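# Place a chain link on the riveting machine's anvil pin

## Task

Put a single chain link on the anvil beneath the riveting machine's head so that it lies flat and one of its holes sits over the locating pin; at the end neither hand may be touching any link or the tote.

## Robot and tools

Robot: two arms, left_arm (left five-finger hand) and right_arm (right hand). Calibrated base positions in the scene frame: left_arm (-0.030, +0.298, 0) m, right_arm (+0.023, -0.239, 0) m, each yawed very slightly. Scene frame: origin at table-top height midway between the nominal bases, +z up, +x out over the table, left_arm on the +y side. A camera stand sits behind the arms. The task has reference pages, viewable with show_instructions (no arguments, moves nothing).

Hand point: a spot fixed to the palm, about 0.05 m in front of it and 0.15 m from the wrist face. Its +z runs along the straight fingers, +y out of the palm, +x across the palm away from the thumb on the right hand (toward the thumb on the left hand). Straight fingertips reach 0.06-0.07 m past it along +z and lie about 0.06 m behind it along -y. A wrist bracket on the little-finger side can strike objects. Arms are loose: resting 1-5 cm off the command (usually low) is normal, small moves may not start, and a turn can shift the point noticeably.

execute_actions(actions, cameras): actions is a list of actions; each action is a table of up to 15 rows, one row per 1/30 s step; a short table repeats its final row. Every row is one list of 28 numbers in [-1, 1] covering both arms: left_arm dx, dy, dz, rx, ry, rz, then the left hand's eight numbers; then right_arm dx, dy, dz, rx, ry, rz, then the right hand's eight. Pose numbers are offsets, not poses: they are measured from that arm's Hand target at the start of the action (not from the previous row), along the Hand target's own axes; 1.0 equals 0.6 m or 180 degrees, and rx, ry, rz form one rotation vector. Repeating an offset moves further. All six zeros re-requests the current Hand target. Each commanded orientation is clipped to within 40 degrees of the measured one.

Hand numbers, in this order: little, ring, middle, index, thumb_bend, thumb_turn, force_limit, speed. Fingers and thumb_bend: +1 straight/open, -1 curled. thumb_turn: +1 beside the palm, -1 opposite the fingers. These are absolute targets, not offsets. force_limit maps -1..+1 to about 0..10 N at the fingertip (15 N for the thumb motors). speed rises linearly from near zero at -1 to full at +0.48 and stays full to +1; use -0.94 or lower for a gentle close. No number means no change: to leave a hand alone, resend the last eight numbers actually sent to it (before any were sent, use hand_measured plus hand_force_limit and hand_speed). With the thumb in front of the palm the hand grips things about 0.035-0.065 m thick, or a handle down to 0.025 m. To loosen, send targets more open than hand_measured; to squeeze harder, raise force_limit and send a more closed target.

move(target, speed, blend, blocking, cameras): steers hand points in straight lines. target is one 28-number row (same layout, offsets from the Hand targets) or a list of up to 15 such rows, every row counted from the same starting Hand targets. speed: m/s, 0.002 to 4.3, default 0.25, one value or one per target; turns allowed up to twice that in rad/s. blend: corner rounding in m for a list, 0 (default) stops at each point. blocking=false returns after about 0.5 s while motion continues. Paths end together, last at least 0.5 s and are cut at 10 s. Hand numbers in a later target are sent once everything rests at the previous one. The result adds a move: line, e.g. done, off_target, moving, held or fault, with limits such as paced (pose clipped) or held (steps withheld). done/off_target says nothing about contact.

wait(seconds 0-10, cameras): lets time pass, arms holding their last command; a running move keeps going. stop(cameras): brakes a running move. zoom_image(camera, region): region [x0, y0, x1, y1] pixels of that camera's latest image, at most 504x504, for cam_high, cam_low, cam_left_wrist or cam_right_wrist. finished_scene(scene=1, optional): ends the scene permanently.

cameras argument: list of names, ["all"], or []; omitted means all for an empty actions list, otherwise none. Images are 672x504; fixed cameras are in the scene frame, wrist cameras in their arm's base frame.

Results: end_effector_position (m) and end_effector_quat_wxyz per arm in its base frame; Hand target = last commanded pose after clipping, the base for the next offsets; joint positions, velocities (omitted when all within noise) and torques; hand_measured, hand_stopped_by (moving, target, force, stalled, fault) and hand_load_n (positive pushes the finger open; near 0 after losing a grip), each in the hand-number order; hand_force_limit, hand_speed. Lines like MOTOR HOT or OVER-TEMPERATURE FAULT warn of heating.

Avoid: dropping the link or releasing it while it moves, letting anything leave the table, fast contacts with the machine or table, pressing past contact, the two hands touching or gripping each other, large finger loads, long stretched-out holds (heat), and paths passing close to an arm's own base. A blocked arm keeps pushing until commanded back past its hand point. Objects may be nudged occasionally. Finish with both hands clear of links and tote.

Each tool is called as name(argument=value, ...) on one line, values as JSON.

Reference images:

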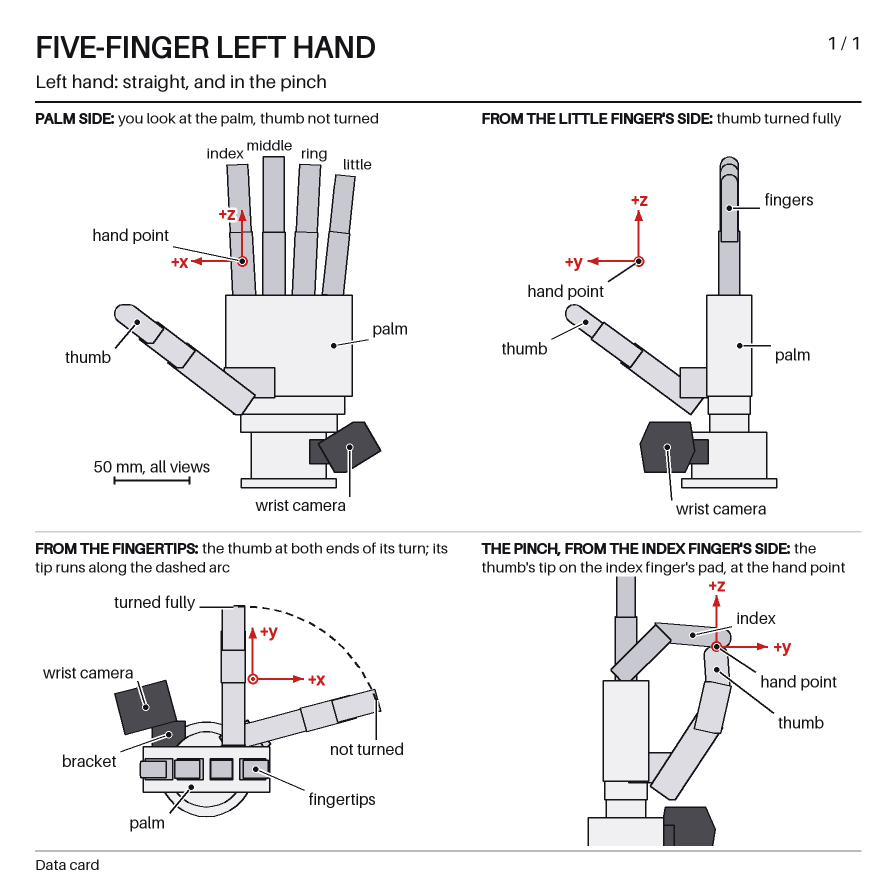

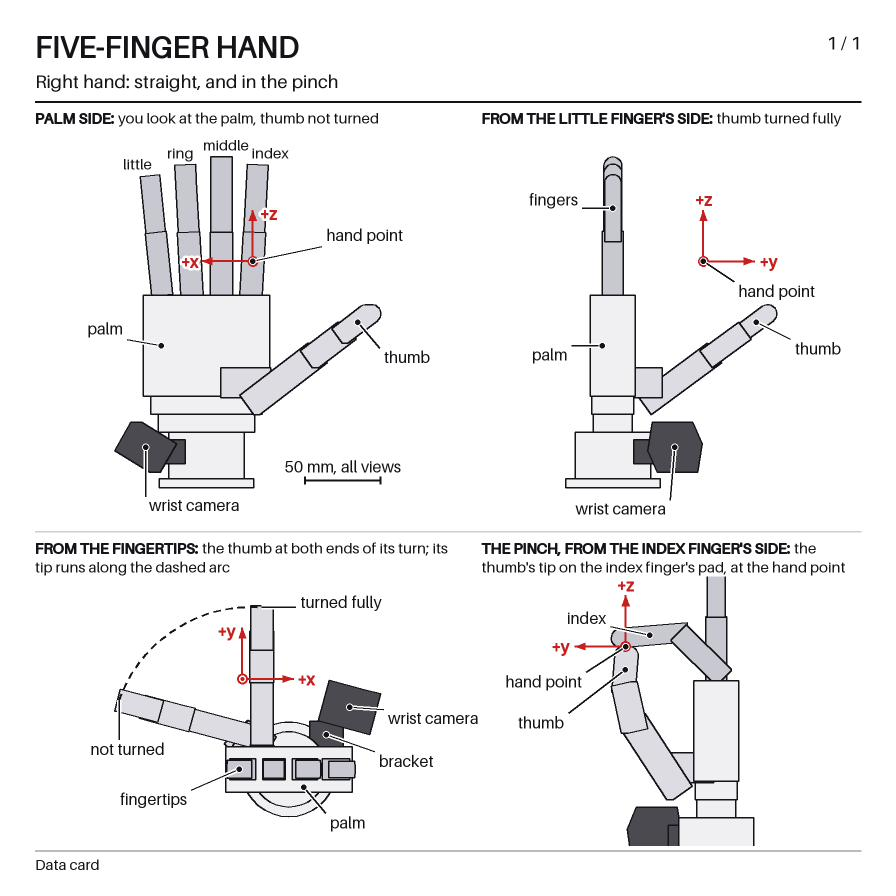

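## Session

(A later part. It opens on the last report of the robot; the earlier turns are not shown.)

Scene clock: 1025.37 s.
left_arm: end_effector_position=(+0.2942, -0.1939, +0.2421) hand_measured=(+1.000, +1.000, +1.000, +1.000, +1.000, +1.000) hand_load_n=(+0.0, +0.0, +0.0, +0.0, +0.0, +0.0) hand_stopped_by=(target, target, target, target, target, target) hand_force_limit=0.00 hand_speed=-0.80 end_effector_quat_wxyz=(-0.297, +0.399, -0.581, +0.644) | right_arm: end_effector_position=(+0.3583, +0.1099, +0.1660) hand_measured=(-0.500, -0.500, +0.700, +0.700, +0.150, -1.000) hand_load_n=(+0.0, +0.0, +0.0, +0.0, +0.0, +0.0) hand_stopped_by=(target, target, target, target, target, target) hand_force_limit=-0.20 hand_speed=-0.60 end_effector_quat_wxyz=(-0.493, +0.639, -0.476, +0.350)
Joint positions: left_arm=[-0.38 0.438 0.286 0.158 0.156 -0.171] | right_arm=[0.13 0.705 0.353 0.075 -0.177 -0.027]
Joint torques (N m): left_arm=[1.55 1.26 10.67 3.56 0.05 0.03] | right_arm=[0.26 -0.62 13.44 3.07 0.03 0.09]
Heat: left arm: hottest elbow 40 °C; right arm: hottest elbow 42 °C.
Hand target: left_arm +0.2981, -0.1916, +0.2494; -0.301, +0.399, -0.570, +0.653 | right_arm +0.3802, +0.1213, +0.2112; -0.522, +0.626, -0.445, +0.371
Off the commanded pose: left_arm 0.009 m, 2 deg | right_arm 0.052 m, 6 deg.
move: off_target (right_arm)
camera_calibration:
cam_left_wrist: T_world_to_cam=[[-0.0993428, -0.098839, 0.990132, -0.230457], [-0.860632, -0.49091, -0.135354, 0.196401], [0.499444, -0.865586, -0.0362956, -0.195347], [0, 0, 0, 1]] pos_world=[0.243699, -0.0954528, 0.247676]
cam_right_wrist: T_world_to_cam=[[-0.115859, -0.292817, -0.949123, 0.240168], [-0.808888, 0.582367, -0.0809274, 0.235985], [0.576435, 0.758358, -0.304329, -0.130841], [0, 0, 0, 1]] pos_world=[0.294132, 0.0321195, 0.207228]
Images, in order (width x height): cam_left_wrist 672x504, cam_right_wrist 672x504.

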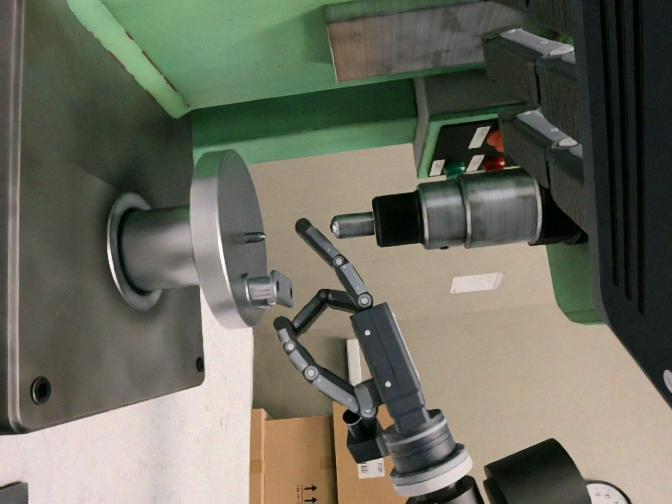

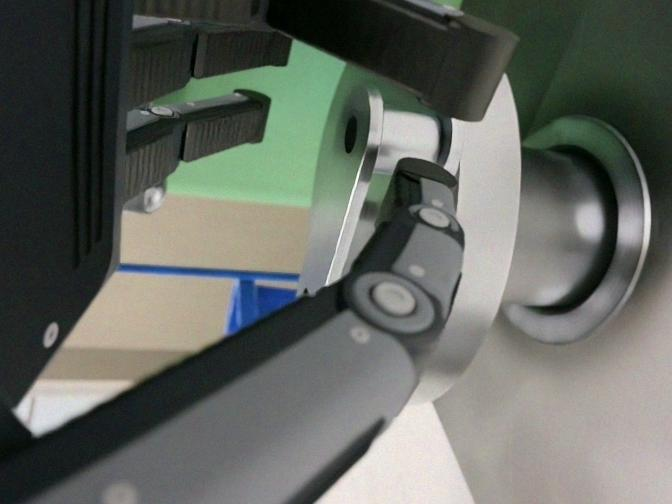

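move(target=[0,0,0,0,0,0,1,1,1,1,1,1,0,-0.8,0.003,0.0013,0.019,0.0053,0,0,-0.5,-0.5,0.7,0.7,0.15,-1,-0.2,-0.6], speed=0.03, cameras=["cam_left_wrist","cam_right_wrist"])

zoom_image(camera="cam_left_wrist", region=[210, 220, 330, 340])

zoom_image(camera="cam_right_wrist", region=[280, 60, 560, 340])

Scene clock: 1031.33 s.
left_arm: end_effector_position=(+0.2942, -0.1939, +0.2421) hand_measured=(+1.000, +1.000, +1.000, +1.000, +1.000, +1.000) hand_load_n=(+0.0, +0.0, +0.0, +0.0, +0.0, +0.0) hand_stopped_by=(target, target, target, target, target, target) hand_force_limit=0.00 hand_speed=-0.80 end_effector_quat_wxyz=(-0.297, +0.399, -0.581, +0.644) | right_arm: end_effector_position=(+0.3688, +0.1113, +0.1644) hand_measured=(-0.500, -0.500, +0.700, +0.700, +0.150, -1.000) hand_load_n=(+0.0, +0.0, +0.0, +0.0, +0.5, +0.0) hand_stopped_by=(target, target, target, target, target, target) hand_force_limit=-0.20 hand_speed=-0.60 end_effector_quat_wxyz=(-0.498, +0.635, -0.471, +0.355)
Joint positions: left_arm=[-0.38 0.438 0.286 0.158 0.156 -0.171] | right_arm=[0.13 0.756 0.353 0.144 -0.177 -0.027]
Joint torques (N m): left_arm=[1.49 1.26 10.67 3.56 0.05 0.03] | right_arm=[0.5 -1.08 13.2 3.25 0 0.11]
Heat: left arm: hottest elbow 40 °C; right arm: hottest elbow 43 °C.
Hand target: left_arm +0.2981, -0.1916, +0.2494; -0.301, +0.399, -0.570, +0.653 | right_arm +0.3913, +0.1233, +0.2084; -0.527, +0.622, -0.442, +0.375
Off the commanded pose: left_arm 0.009 m, 2 deg | right_arm 0.051 m, 6 deg.
move: off_target (right_arm)
camera_calibration:
cam_left_wrist: T_world_to_cam=[[-0.0993428, -0.098839, 0.990132, -0.230457], [-0.860632, -0.49091, -0.135354, 0.196401], [0.499444, -0.865586, -0.0362956, -0.195347], [0, 0, 0, 1]] pos_world=[0.243699, -0.0954528, 0.247676]
cam_right_wrist: T_world_to_cam=[[-0.0984677, -0.290549, -0.95178, 0.233976], [-0.807281, 0.582581, -0.0943258, 0.245063], [0.581895, 0.759066, -0.29192, -0.142551], [0, 0, 0, 1]] pos_world=[0.303824, 0.0334184, 0.204196]
Images, in order (width x height): cam_left_wrist 672x504, cam_right_wrist 672x504.

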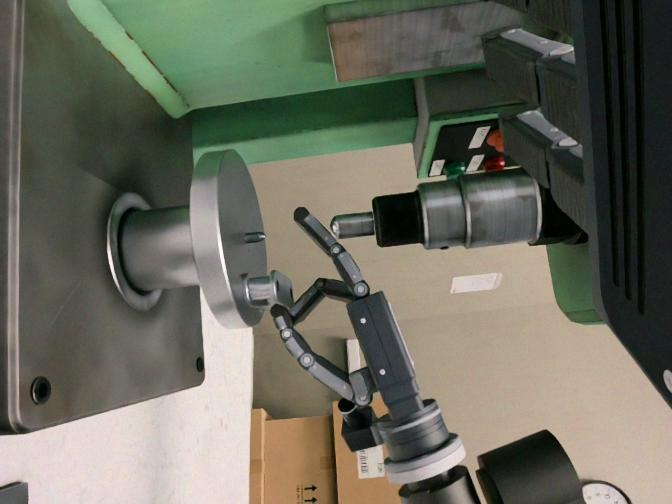

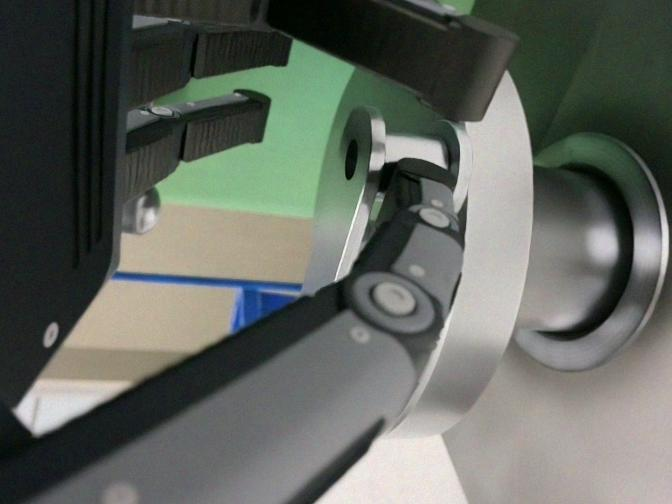

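Scaled by 4.200 from the camera's 672x504 image, which has a finer 960x720 frame.

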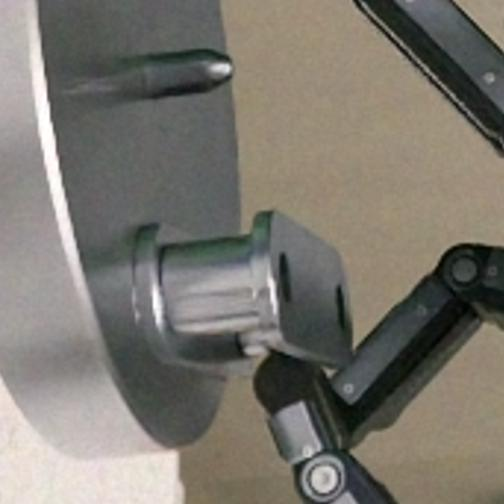

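Scaled by 1.800 from the camera's 672x504 image, which has a finer 960x720 frame.

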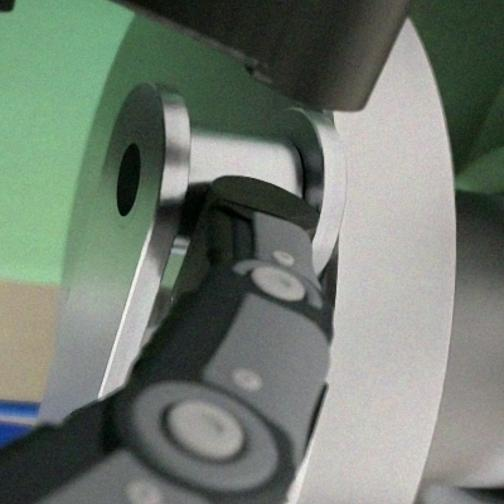

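move(target=[0,0,0,0,0,0,1,1,1,1,1,1,0,-0.8,0,0,0,0,0,0,-0.5,-0.5,-0.3,-0.3,0.15,-1,-0.1,-0.8], speed=0.03, cameras=["cam_left_wrist","cam_right_wrist"])

zoom_image(camera="cam_left_wrist", region=[210, 220, 330, 340])

zoom_image(camera="cam_right_wrist", region=[280, 60, 560, 340])

Scene clock: 1037.50 s.
left_arm: end_effector_position=(+0.2942, -0.1939, +0.2421) hand_measured=(+1.000, +1.000, +1.000, +1.000, +1.000, +1.000) hand_load_n=(+0.0, +0.0, +0.0, +0.0, +0.0, -0.5) hand_stopped_by=(target, target, target, target, target, target) hand_force_limit=0.00 hand_speed=-0.80 end_effector_quat_wxyz=(-0.297, +0.399, -0.581, +0.644) | right_arm: end_effector_position=(+0.3693, +0.1119, +0.1650) hand_measured=(-0.500, -0.500, +0.000, -0.018, +0.152, -1.000) hand_load_n=(+0.0, +0.0, +4.0, +6.5, +8.5, -4.0) hand_stopped_by=(target, target, force, force, target, target) hand_force_limit=-0.10 hand_speed=-0.80 end_effector_quat_wxyz=(-0.499, +0.636, -0.470, +0.355)
Joint positions: left_arm=[-0.38 0.438 0.286 0.158 0.156 -0.171] | right_arm=[0.132 0.757 0.354 0.146 -0.177 -0.029]
Joint torques (N m): left_arm=[1.44 1.38 10.67 3.55 0.05 0.02] | right_arm=[0.5 -0.97 12.93 3.14 -0.01 0.11]
Heat: left arm: hottest elbow 40 °C; right arm: hottest elbow 44 °C.
Hand target: left_arm +0.2981, -0.1916, +0.2494; -0.301, +0.399, -0.570, +0.653 | right_arm +0.3913, +0.1233, +0.2084; -0.527, +0.622, -0.442, +0.375
Off the commanded pose: left_arm 0.009 m, 2 deg | right_arm 0.050 m, 5 deg.
move: off_target (right_arm)
camera_calibration:
cam_left_wrist: T_world_to_cam=[[-0.0993428, -0.098839, 0.990132, -0.230457], [-0.860632, -0.49091, -0.135354, 0.196401], [0.499444, -0.865586, -0.0362956, -0.195347], [0, 0, 0, 1]] pos_world=[0.243699, -0.0954528, 0.247676]
cam_right_wrist: T_world_to_cam=[[-0.0960487, -0.291894, -0.951616, 0.234033], [-0.808235, 0.580882, -0.0966001, 0.246118], [0.580974, 0.759851, -0.291712, -0.142895], [0, 0, 0, 1]] pos_world=[0.304418, 0.0339257, 0.2048]
Images, in order (width x height): cam_left_wrist 672x504, cam_right_wrist 672x504.

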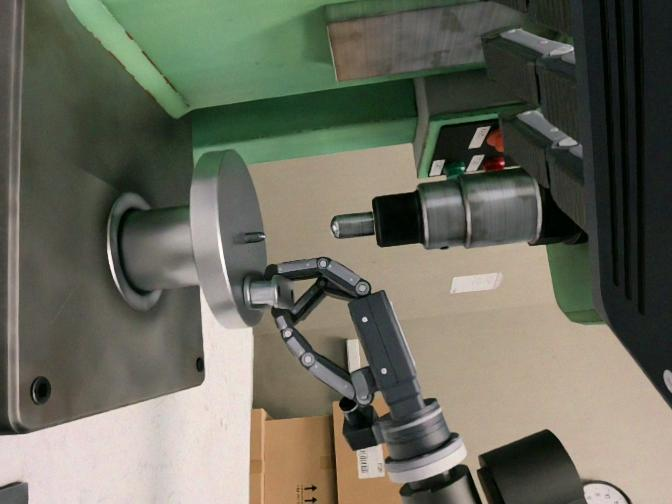

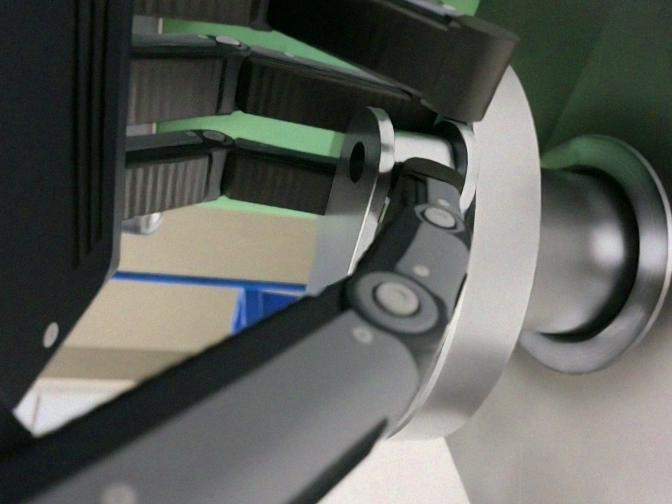

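Scaled by 4.200 from the camera's 672x504 image, which has a finer 960x720 frame.

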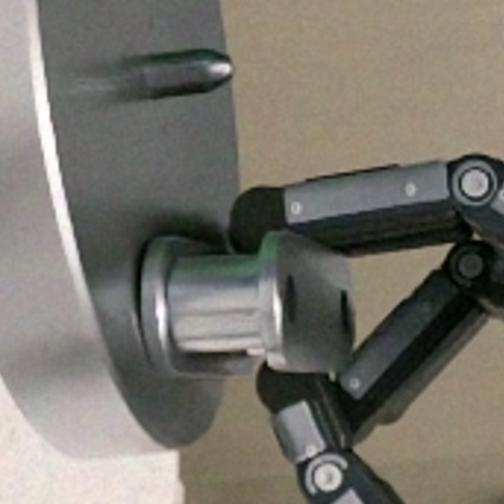

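Scaled by 1.800 from the camera's 672x504 image, which has a finer 960x720 frame.

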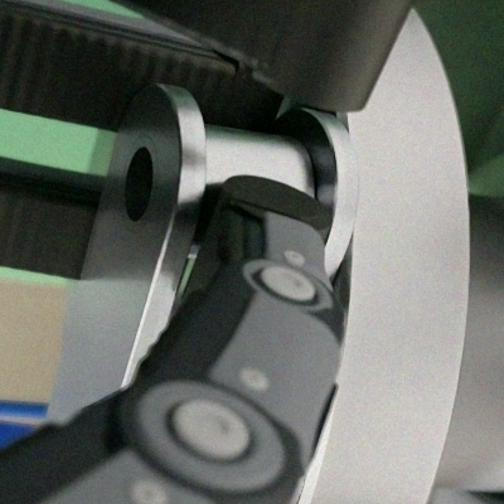

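move(target=[0,0,0,0,0,0,1,1,1,1,1,1,0,-0.8,0.0022,-0.0122,0.0005,-0.0158,0,0,-0.5,-0.5,-0.3,-0.3,0.15,-1,-0.1,-0.8], speed=0.03, cameras=["cam_left_wrist","cam_right_wrist"])

zoom_image(camera="cam_left_wrist", region=[210, 220, 330, 340])

Scene clock: 1045.30 s.
left_arm: end_effector_position=(+0.2942, -0.1939, +0.2421) hand_measured=(+1.000, +1.000, +1.000, +1.000, +1.000, +1.000) hand_load_n=(+0.0, +0.0, +0.0, +0.0, +0.0, -0.5) hand_stopped_by=(target, target, target, target, target, target) hand_force_limit=0.00 hand_speed=-0.80 end_effector_quat_wxyz=(-0.297, +0.399, -0.581, +0.644) | right_arm: end_effector_position=(+0.3738, +0.1117, +0.1718) hand_measured=(-0.500, -0.500, +0.000, -0.018, +0.152, -1.000) hand_load_n=(+0.0, +0.0, +4.0, +6.5, +9.0, -3.5) hand_stopped_by=(target, target, force, force, target, target) hand_force_limit=-0.10 hand_speed=-0.80 end_effector_quat_wxyz=(-0.489, +0.644, -0.472, +0.351)
Joint positions: left_arm=[-0.38 0.438 0.286 0.158 0.156 -0.171] | right_arm=[0.132 0.768 0.396 0.089 -0.177 -0.041]
Joint torques (N m): left_arm=[1.61 1.26 10.66 3.59 0.06 0.02] | right_arm=[0.62 -2.14 14.09 1.44 0.06 0.04]
Heat: left arm: hottest elbow 40 °C; right arm: hottest elbow 46 °C.
Hand target: left_arm +0.2981, -0.1916, +0.2494; -0.301, +0.399, -0.570, +0.653 | right_arm +0.3931, +0.1225, +0.2156; -0.511, +0.635, -0.451, +0.364
Off the commanded pose: left_arm 0.009 m, 2 deg | right_arm 0.049 m, 4 deg.
move: off_target (right_arm)
camera_calibration:
cam_left_wrist: T_world_to_cam=[[-0.0993428, -0.098839, 0.990132, -0.230457], [-0.860632, -0.49091, -0.135354, 0.196401], [0.499444, -0.865586, -0.0362956, -0.195347], [0, 0, 0, 1]] pos_world=[0.243699, -0.0954528, 0.247676]
cam_right_wrist: T_world_to_cam=[[-0.116145, -0.30617, -0.944865, 0.248853], [-0.812146, 0.576915, -0.0871099, 0.250823], [0.571777, 0.757251, -0.31566, -0.135564], [0, 0, 0, 1]] pos_world=[0.31012, 0.0341433, 0.21419]
Images, in order (width x height): cam_left_wrist 672x504, cam_right_wrist 672x504.

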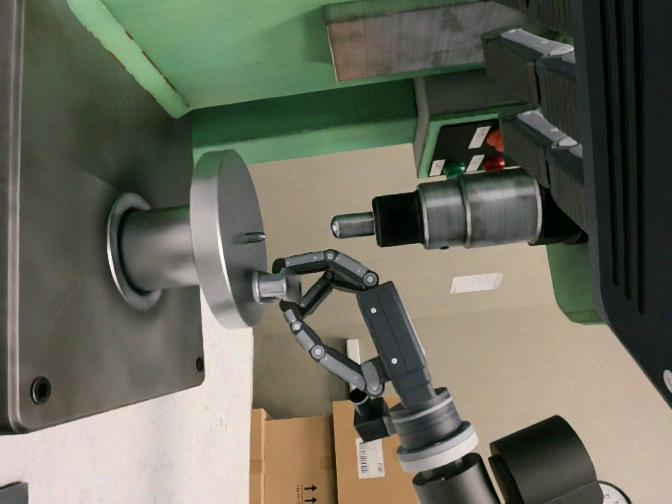

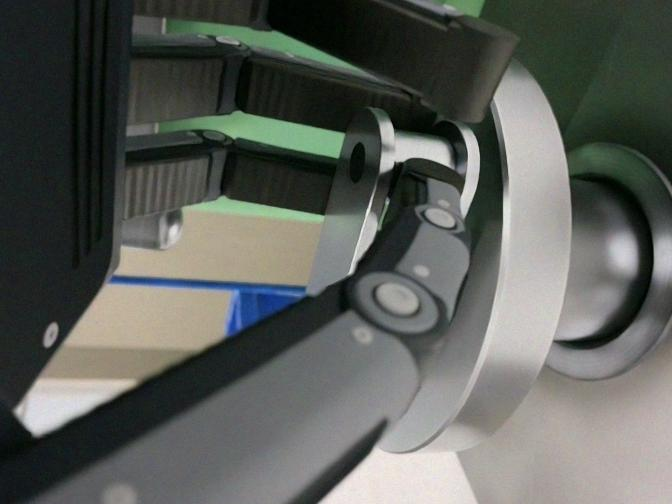

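Scaled by 4.200 from the camera's 672x504 image, which has a finer 960x720 frame.

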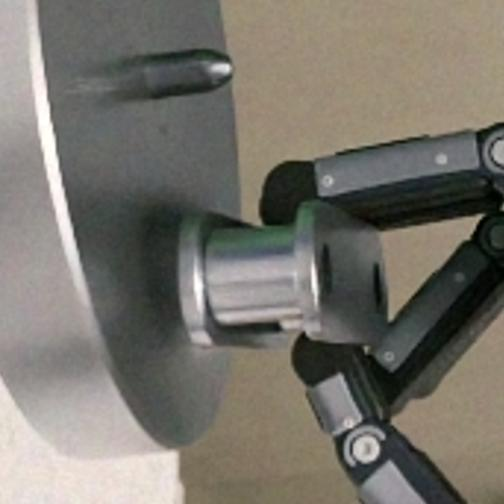

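zoom_image(camera="cam_left_wrist", region=[245, 245, 315, 315])

zoom_image(camera="cam_right_wrist", region=[280, 60, 560, 340])

Scaled by 7.200 from the camera's 672x504 image, which has a finer 960x720 frame.

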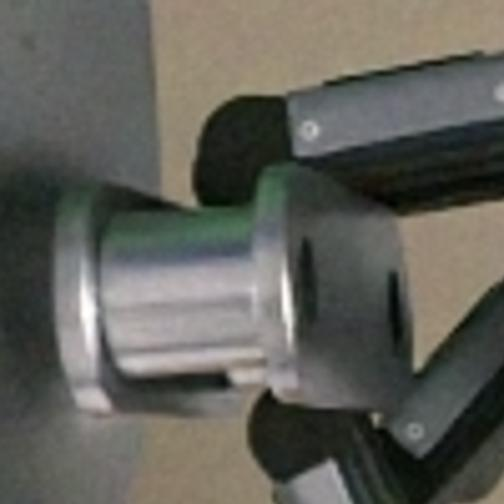

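Scaled by 1.800 from the camera's 672x504 image, which has a finer 960x720 frame.

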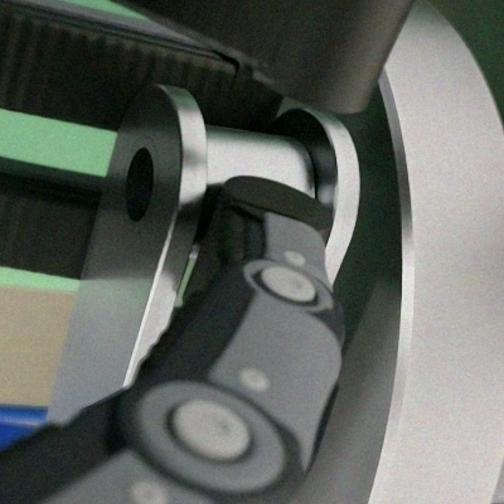

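zoom_image(camera="cam_right_wrist", region=[90, 180, 330, 330])

Scaled by 2.100 from the camera's 672x504 image, which has a finer 960x720 frame.

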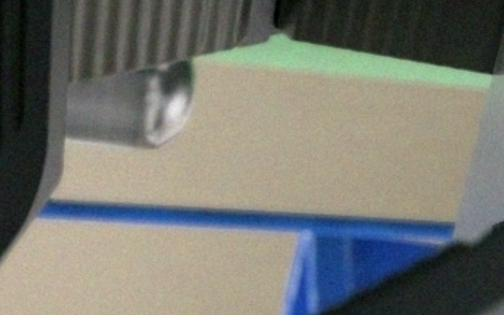

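move(target=[0,0,0,0,0,0,1,1,1,1,1,1,0,-0.8,0.0028,-0.0278,0.0132,0.0044,0,0,-0.5,-0.5,-0.3,-0.3,0.15,-1,-0.1,-0.8], speed=0.03, cameras=["cam_left_wrist","cam_right_wrist"])

zoom_image(camera="cam_left_wrist", region=[230, 210, 350, 330])

Scene clock: 1059.93 s.
left_arm: end_effector_position=(+0.2942, -0.1939, +0.2421) hand_measured=(+1.000, +1.000, +1.000, +1.000, +1.000, +1.000) hand_load_n=(+0.0, +0.0, +0.0, +0.0, -0.5, -0.5) hand_stopped_by=(target, target, target, target, target, target) hand_force_limit=0.00 hand_speed=-0.80 end_effector_quat_wxyz=(-0.297, +0.399, -0.581, +0.644) | right_arm: end_effector_position=(+0.3851, +0.1132, +0.1858) hand_measured=(-0.500, -0.500, +0.000, -0.018, +0.152, -1.000) hand_load_n=(+0.0, +0.0, +3.5, +6.5, +8.5, -3.5) hand_stopped_by=(target, target, force, force, target, target) hand_force_limit=-0.10 hand_speed=-0.80 end_effector_quat_wxyz=(-0.492, +0.642, -0.470, +0.354)
Joint positions: left_arm=[-0.38 0.438 0.286 0.158 0.156 -0.171] | right_arm=[0.132 0.793 0.437 0.083 -0.177 -0.041]
Joint torques (N m): left_arm=[1.38 1.32 10.67 3.59 0.06 0.02] | right_arm=[0.26 -2.08 13.98 1.54 0.12 0.06]
Heat: left arm: hottest elbow 40 °C; right arm: hottest elbow 46 °C.
Hand target: left_arm +0.2981, -0.1916, +0.2494; -0.301, +0.399, -0.570, +0.653 | right_arm +0.4043, +0.1247, +0.2302; -0.516, +0.631, -0.448, +0.367
Off the commanded pose: left_arm 0.009 m, 2 deg | right_arm 0.050 m, 4 deg.
move: off_target (right_arm)
camera_calibration:
cam_left_wrist: T_world_to_cam=[[-0.0993428, -0.098839, 0.990132, -0.230457], [-0.860632, -0.49091, -0.135354, 0.196401], [0.499444, -0.865586, -0.0362956, -0.195347], [0, 0, 0, 1]] pos_world=[0.243699, -0.0954528, 0.247676]
cam_right_wrist: T_world_to_cam=[[-0.106134, -0.30484, -0.946471, 0.260086], [-0.811172, 0.577057, -0.0948966, 0.261323], [0.575096, 0.757679, -0.308523, -0.141427], [0, 0, 0, 1]] pos_world=[0.320916, 0.0356426, 0.227329]
Images, in order (width x height): cam_left_wrist 672x504, cam_right_wrist 672x504.

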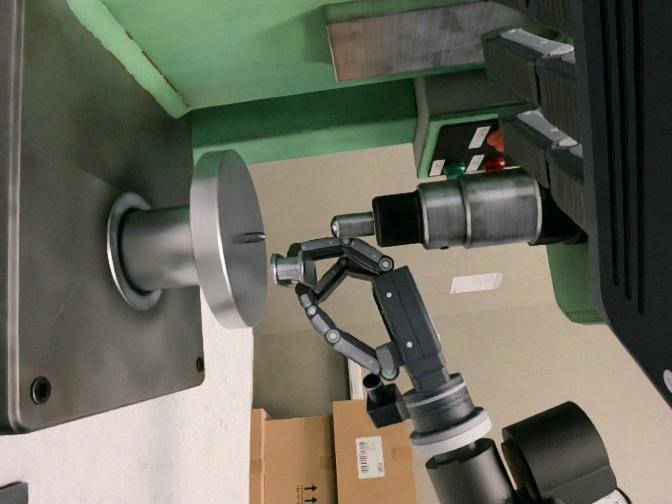

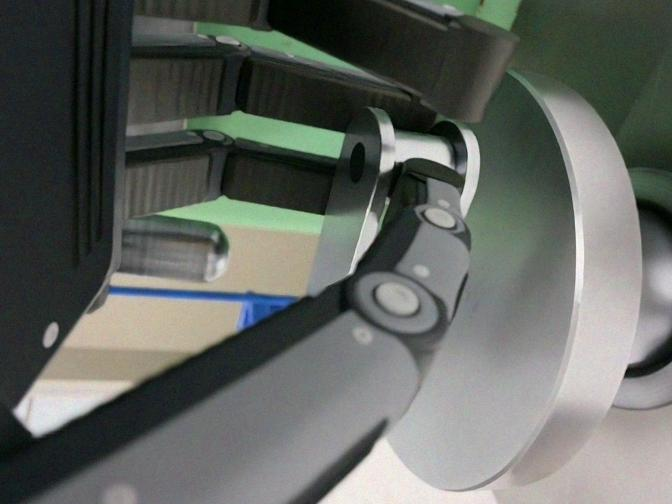

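Scaled by 4.200 from the camera's 672x504 image, which has a finer 960x720 frame.

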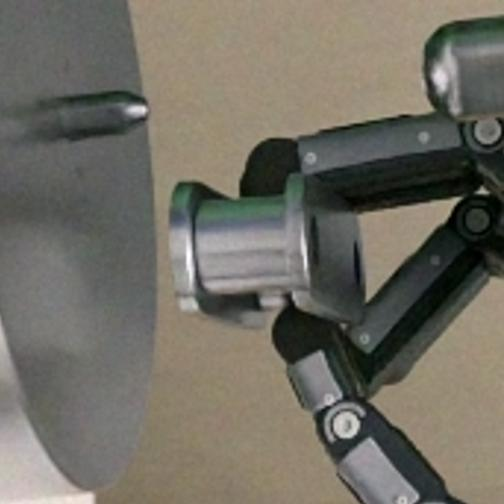

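zoom_image(camera="cam_right_wrist", region=[90, 180, 330, 330])

zoom_image(camera="cam_right_wrist", region=[300, 80, 500, 280])

Scaled by 2.100 from the camera's 672x504 image, which has a finer 960x720 frame.

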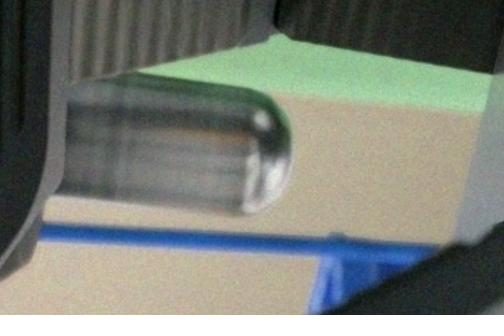

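Scaled by 2.520 from the camera's 672x504 image, which has a finer 960x720 frame.

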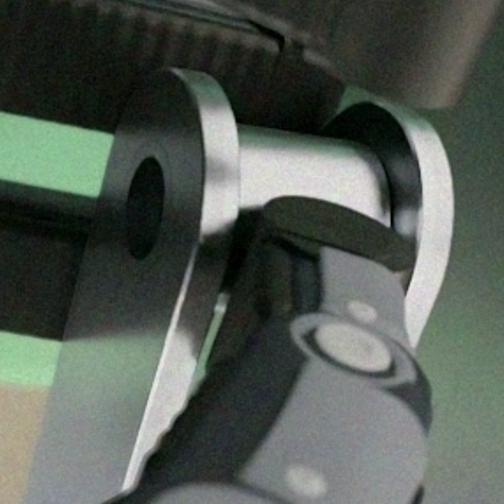

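move(target=[[0,0,0,0,0,0,1,1,1,1,1,1,0,-0.8,0.0005,-0.0249,0.0043,0.0172,0,0,-0.5,-0.5,-0.3,-0.3,0.15,-1,-0.1,-0.8],[0,0,0,0,0,0,1,1,1,1,1,1,0,-0.8,0.0075,-0.0257,0.0403,0.0139,0,0,-0.5,-0.5,-0.3,-0.3,0.15,-1,-0.1,-0.8]], speed=0.04, cameras=["cam_left_wrist","cam_right_wrist"])

zoom_image(camera="cam_left_wrist", region=[230, 190, 350, 310])

zoom_image(camera="cam_right_wrist", region=[90, 240, 330, 390])

Scene clock: 1078.10 s.
left_arm: end_effector_position=(+0.2942, -0.1939, +0.2421) hand_measured=(+1.000, +1.000, +1.000, +1.000, +1.000, +1.000) hand_load_n=(+0.0, +0.0, +0.0, +0.0, +0.0, +0.0) hand_stopped_by=(target, target, target, target, target, target) hand_force_limit=0.00 hand_speed=-0.80 end_effector_quat_wxyz=(-0.297, +0.399, -0.581, +0.644) | right_arm: end_effector_position=(+0.4036, +0.1162, +0.1863) hand_measured=(-0.500, -0.500, +0.000, -0.018, +0.152, -1.000) hand_load_n=(+0.0, +0.0, +4.0, +6.5, +9.0, -3.5) hand_stopped_by=(target, target, force, force, target, target) hand_force_limit=-0.10 hand_speed=-0.80 end_effector_quat_wxyz=(-0.493, +0.642, -0.469, +0.353)
Joint positions: left_arm=[-0.38 0.438 0.286 0.158 0.156 -0.171] | right_arm=[0.132 0.869 0.471 0.126 -0.18 -0.041]
Joint torques (N m): left_arm=[1.44 1.38 10.66 3.58 0.06 0.03] | right_arm=[0.67 -2.61 13.96 3.43 0.06 0.14]
Heat: left arm: hottest elbow 40 °C; right arm: hottest elbow 47 °C.
Hand target: left_arm +0.2981, -0.1916, +0.2494; -0.301, +0.399, -0.570, +0.653 | right_arm +0.4311, +0.1292, +0.2405; -0.529, +0.620, -0.440, +0.377
Off the commanded pose: left_arm 0.009 m, 2 deg | right_arm 0.062 m, 7 deg.
move: off_target (right_arm)
camera_calibration:
cam_left_wrist: T_world_to_cam=[[-0.0993428, -0.098839, 0.990132, -0.230457], [-0.860632, -0.49091, -0.135354, 0.196401], [0.499444, -0.865586, -0.0362956, -0.195347], [0, 0, 0, 1]] pos_world=[0.243699, -0.0954528, 0.247676]
cam_right_wrist: T_world_to_cam=[[-0.105261, -0.304406, -0.946709, 0.263153], [-0.812886, 0.574719, -0.0944145, 0.275556], [0.572832, 0.759628, -0.307943, -0.153647], [0, 0, 0, 1]] pos_world=[0.339709, 0.0384524, 0.227831]
Images, in order (width x height): cam_left_wrist 672x504, cam_right_wrist 672x504.

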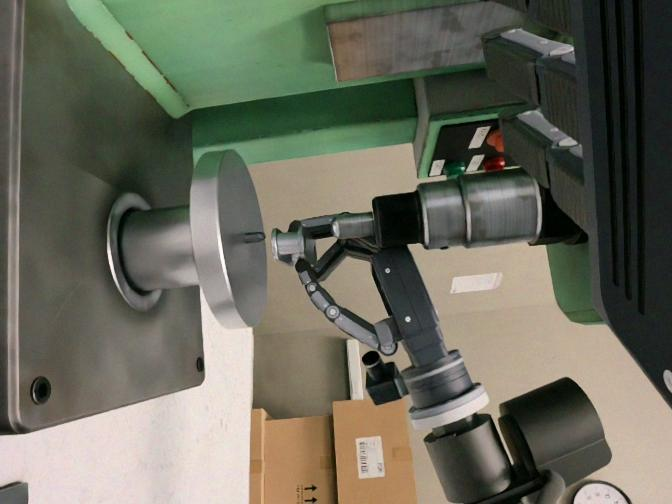

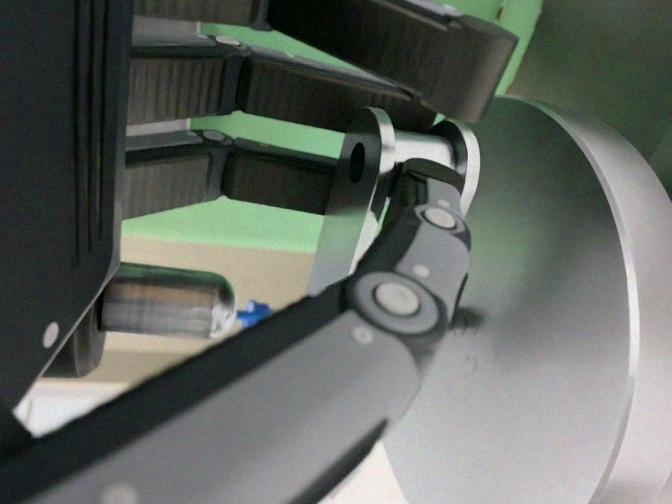

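Scaled by 4.200 from the camera's 672x504 image, which has a finer 960x720 frame.

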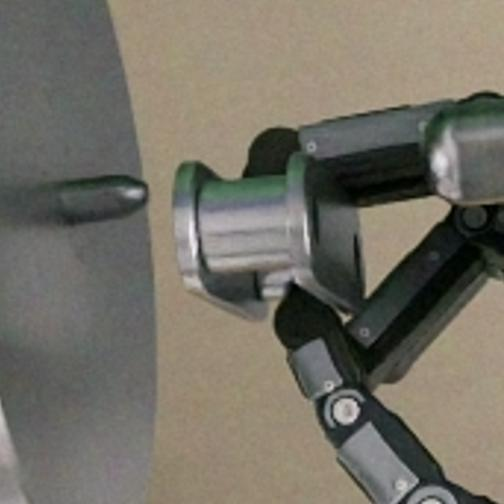

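Scaled by 2.100 from the camera's 672x504 image, which has a finer 960x720 frame.

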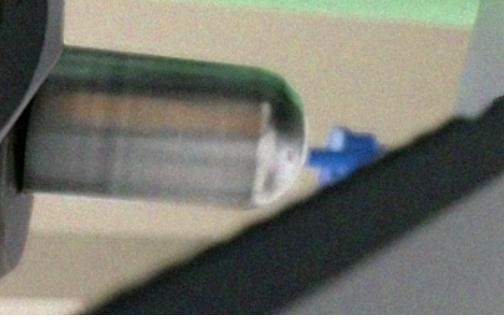

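move(target=[0,0,0,0,0,0,1,1,1,1,1,1,0,-0.8,0.0023,0.002,0.0138,0,0,0,-0.5,-0.5,-0.3,-0.3,0.15,-1,-0.1,-0.8], speed=0.03, cameras=["cam_left_wrist","cam_right_wrist"])

zoom_image(camera="cam_left_wrist", region=[235, 190, 335, 290])

zoom_image(camera="cam_right_wrist", region=[90, 240, 330, 390])

Scene clock: 1086.47 s.
left_arm: end_effector_position=(+0.2942, -0.1939, +0.2421) hand_measured=(+1.000, +1.000, +1.000, +1.000, +1.000, +1.000) hand_load_n=(+0.0, +0.0, +0.0, +0.0, +0.0, -0.5) hand_stopped_by=(target, target, target, target, target, target) hand_force_limit=0.00 hand_speed=-0.80 end_effector_quat_wxyz=(-0.297, +0.399, -0.581, +0.644) | right_arm: end_effector_position=(+0.4114, +0.1173, +0.1846) hand_measured=(-0.500, -0.500, +0.000, -0.018, +0.152, -1.000) hand_load_n=(+0.0, +0.0, +4.0, +6.5, +9.0, -3.5) hand_stopped_by=(target, target, force, force, target, target) hand_force_limit=-0.10 hand_speed=-0.80 end_effector_quat_wxyz=(-0.493, +0.642, -0.469, +0.353)
Joint positions: left_arm=[-0.38 0.438 0.286 0.158 0.156 -0.171] | right_arm=[0.132 0.903 0.482 0.149 -0.18 -0.041]
Joint torques (N m): left_arm=[1.44 1.32 10.69 3.6 0.06 0.02] | right_arm=[-0.09 -3.08 13.76 3.45 0.1 0.17]
Heat: left arm: hottest elbow 40 °C; right arm: hottest elbow 49 °C.
Hand target: left_arm +0.2981, -0.1916, +0.2494; -0.301, +0.399, -0.570, +0.653 | right_arm +0.4391, +0.1305, +0.2381; -0.529, +0.620, -0.440, +0.377
Off the commanded pose: left_arm 0.009 m, 2 deg | right_arm 0.062 m, 7 deg.
move: off_target (right_arm)
camera_calibration:
cam_left_wrist: T_world_to_cam=[[-0.0993428, -0.098839, 0.990132, -0.230457], [-0.860632, -0.49091, -0.135354, 0.196401], [0.499444, -0.865586, -0.0362956, -0.195347], [0, 0, 0, 1]] pos_world=[0.243699, -0.0954528, 0.247676]
cam_right_wrist: T_world_to_cam=[[-0.105261, -0.304406, -0.946709, 0.262574], [-0.812886, 0.574719, -0.0944145, 0.281152], [0.572832, 0.759628, -0.307943, -0.159429], [0, 0, 0, 1]] pos_world=[0.347509, 0.0394524, 0.226031]
Images, in order (width x height): cam_left_wrist 672x504, cam_right_wrist 672x504.

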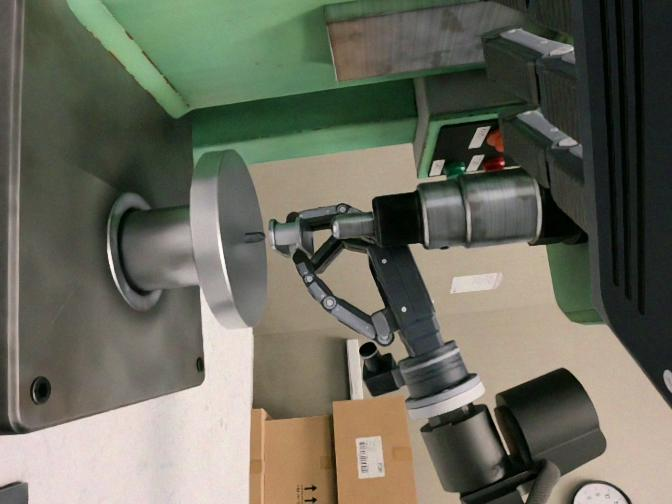

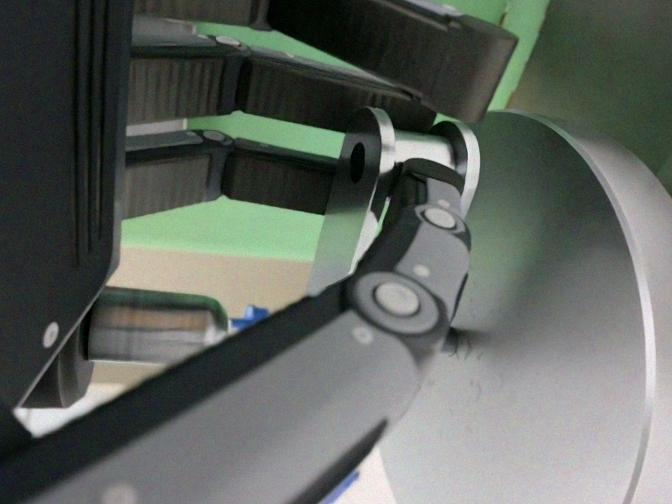

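Scaled by 5.040 from the camera's 672x504 image, which has a finer 960x720 frame.

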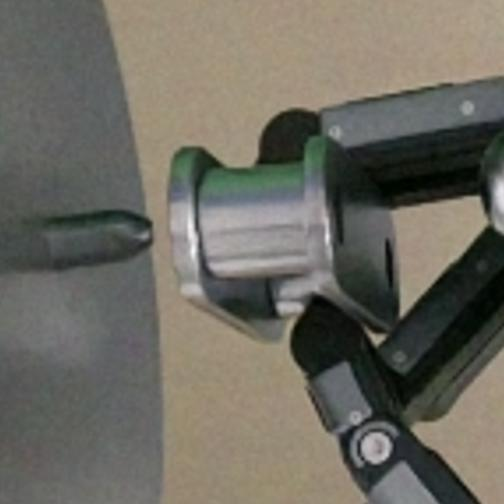

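Scaled by 2.100 from the camera's 672x504 image, which has a finer 960x720 frame.

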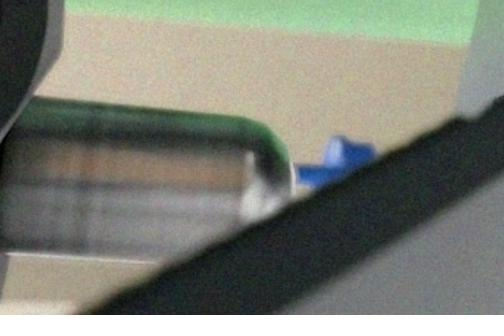

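move(target=[0,0,0,0,0,0,1,1,1,1,1,1,0,-0.8,0.0014,0.0178,0.0069,-0.0078,0,0,-0.5,-0.5,-0.3,-0.3,0.15,-1,-0.1,-0.8], speed=0.03, cameras=["cam_left_wrist","cam_right_wrist"])

zoom_image(camera="cam_left_wrist", region=[235, 190, 335, 290])

Scene clock: 1093.30 s.
left_arm: end_effector_position=(+0.2942, -0.1939, +0.2421) hand_measured=(+1.000, +1.000, +1.000, +1.000, +1.000, +1.000) hand_load_n=(+0.0, +0.0, +0.0, +0.0, +0.0, +0.0) hand_stopped_by=(target, target, target, target, target, target) hand_force_limit=0.00 hand_speed=-0.80 end_effector_quat_wxyz=(-0.297, +0.399, -0.581, +0.644) | right_arm: end_effector_position=(+0.4131, +0.1159, +0.1740) hand_measured=(-0.500, -0.500, +0.000, -0.018, +0.152, -1.000) hand_load_n=(+0.0, +0.5, +4.0, +6.0, +8.5, -3.5) hand_stopped_by=(target, target, force, force, target, target) hand_force_limit=-0.10 hand_speed=-0.80 end_effector_quat_wxyz=(-0.485, +0.647, -0.476, +0.347)
Joint positions: left_arm=[-0.38 0.438 0.286 0.158 0.156 -0.171] | right_arm=[0.129 0.929 0.482 0.149 -0.179 -0.041]
Joint torques (N m): left_arm=[1.55 1.26 10.67 3.59 0.06 0.02] | right_arm=[0.56 -3.6 13.6 3.38 0.11 0.11]
Heat: left arm: hottest elbow 40 °C; right arm: hottest elbow 50 °C.
Hand target: left_arm +0.2981, -0.1916, +0.2494; -0.301, +0.399, -0.570, +0.653 | right_arm +0.4416, +0.1305, +0.2269; -0.522, +0.626, -0.445, +0.371
Off the commanded pose: left_arm 0.009 m, 2 deg | right_arm 0.062 m, 7 deg.
move: off_target (right_arm)
camera_calibration:
cam_left_wrist: T_world_to_cam=[[-0.0993428, -0.098839, 0.990132, -0.230457], [-0.860632, -0.49091, -0.135354, 0.196401], [0.499444, -0.865586, -0.0362956, -0.195347], [0, 0, 0, 1]] pos_world=[0.243699, -0.0954528, 0.247676]
cam_right_wrist: T_world_to_cam=[[-0.13106, -0.307457, -0.942493, 0.262641], [-0.812457, 0.578097, -0.0756075, 0.278464], [0.568099, 0.755826, -0.325561, -0.157135], [0, 0, 0, 1]] pos_world=[0.34993, 0.0385383, 0.217434]
Images, in order (width x height): cam_left_wrist 672x504, cam_right_wrist 672x504.

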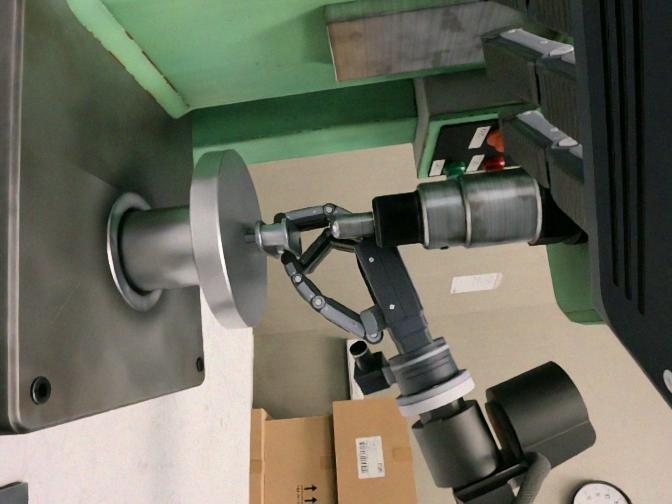

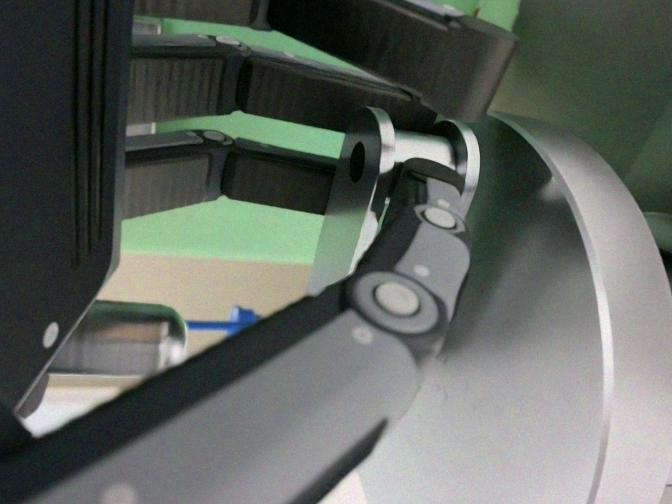

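Scaled by 5.040 from the camera's 672x504 image, which has a finer 960x720 frame.

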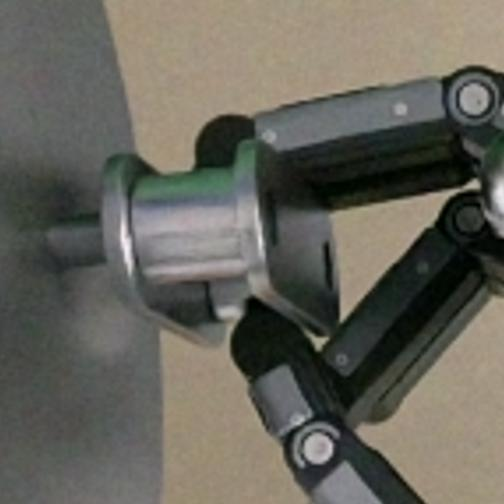

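move(target=[0,0,0,0,0,0,1,1,1,1,1,1,0,-0.8,0.0011,0.014,0.0056,-0.0061,0,0,-0.5,-0.5,-0.3,-0.3,0.15,-1,-0.1,-0.8], speed=0.03, cameras=["cam_left_wrist","cam_right_wrist"])

zoom_image(camera="cam_left_wrist", region=[235, 190, 335, 290])

Scene clock: 1100.03 s.
left_arm: end_effector_position=(+0.2942, -0.1939, +0.2421) hand_measured=(+1.000, +1.000, +1.000, +1.000, +1.000, +1.000) hand_load_n=(+0.0, +0.0, +0.0, +0.0, +0.0, +0.0) hand_stopped_by=(target, target, target, target, target, target) hand_force_limit=0.00 hand_speed=-0.80 end_effector_quat_wxyz=(-0.297, +0.399, -0.581, +0.644) | right_arm: end_effector_position=(+0.4141, +0.1160, +0.1670) hand_measured=(-0.500, -0.500, +0.000, -0.018, +0.152, -1.000) hand_load_n=(+0.0, +0.0, +4.0, +5.0, +8.5, -3.5) hand_stopped_by=(target, target, force, force, target, target) hand_force_limit=-0.10 hand_speed=-0.80 end_effector_quat_wxyz=(-0.480, +0.650, -0.480, +0.342)
Joint positions: left_arm=[-0.38 0.438 0.286 0.158 0.156 -0.171] | right_arm=[0.129 0.948 0.482 0.151 -0.179 -0.041]
Joint torques (N m): left_arm=[1.49 1.38 10.66 3.6 0.06 0.02] | right_arm=[0.62 -4.13 13.48 3.29 0.12 0.08]
Heat: left arm: hottest elbow 40 °C; right arm: hottest elbow 50 °C.
Hand target: left_arm +0.2981, -0.1916, +0.2494; -0.301, +0.399, -0.570, +0.653 | right_arm +0.4436, +0.1305, +0.2180; -0.516, +0.631, -0.448, +0.367
Off the commanded pose: left_arm 0.009 m, 2 deg | right_arm 0.061 m, 7 deg.
move: off_target (right_arm)
camera_calibration:
cam_left_wrist: T_world_to_cam=[[-0.0993428, -0.098839, 0.990132, -0.230457], [-0.860632, -0.49091, -0.135354, 0.196401], [0.499444, -0.865586, -0.0362956, -0.195347], [0, 0, 0, 1]] pos_world=[0.243699, -0.0954528, 0.247676]
cam_right_wrist: T_world_to_cam=[[-0.146853, -0.309477, -0.939499, 0.262398], [-0.813626, 0.577943, -0.0632001, 0.277082], [0.562536, 0.75512, -0.336671, -0.15583], [0, 0, 0, 1]] pos_world=[0.351635, 0.038739, 0.211571]
Images, in order (width x height): cam_left_wrist 672x504, cam_right_wrist 672x504.

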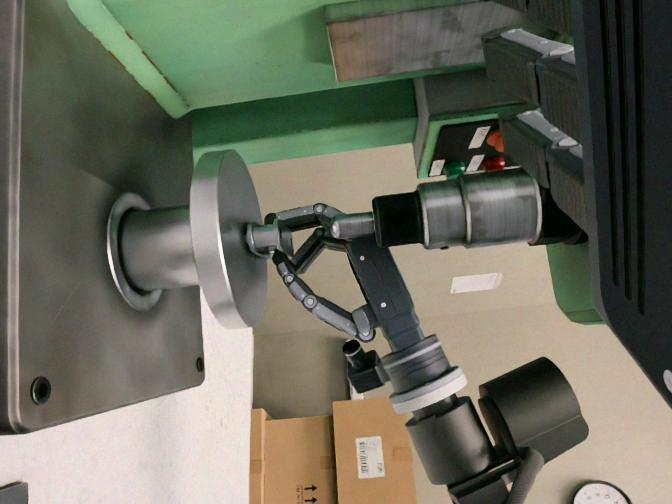

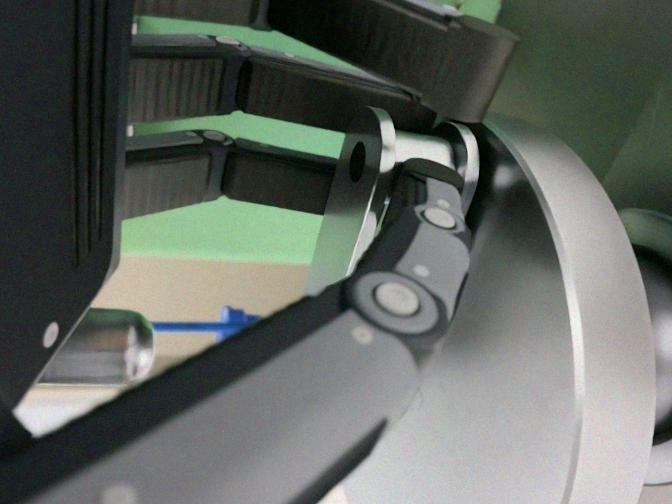

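Scaled by 5.040 from the camera's 672x504 image, which has a finer 960x720 frame.

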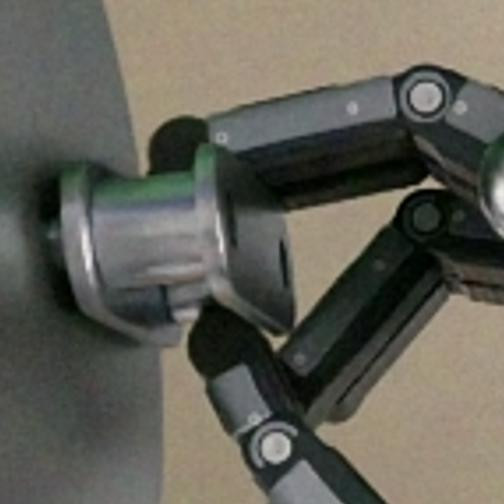

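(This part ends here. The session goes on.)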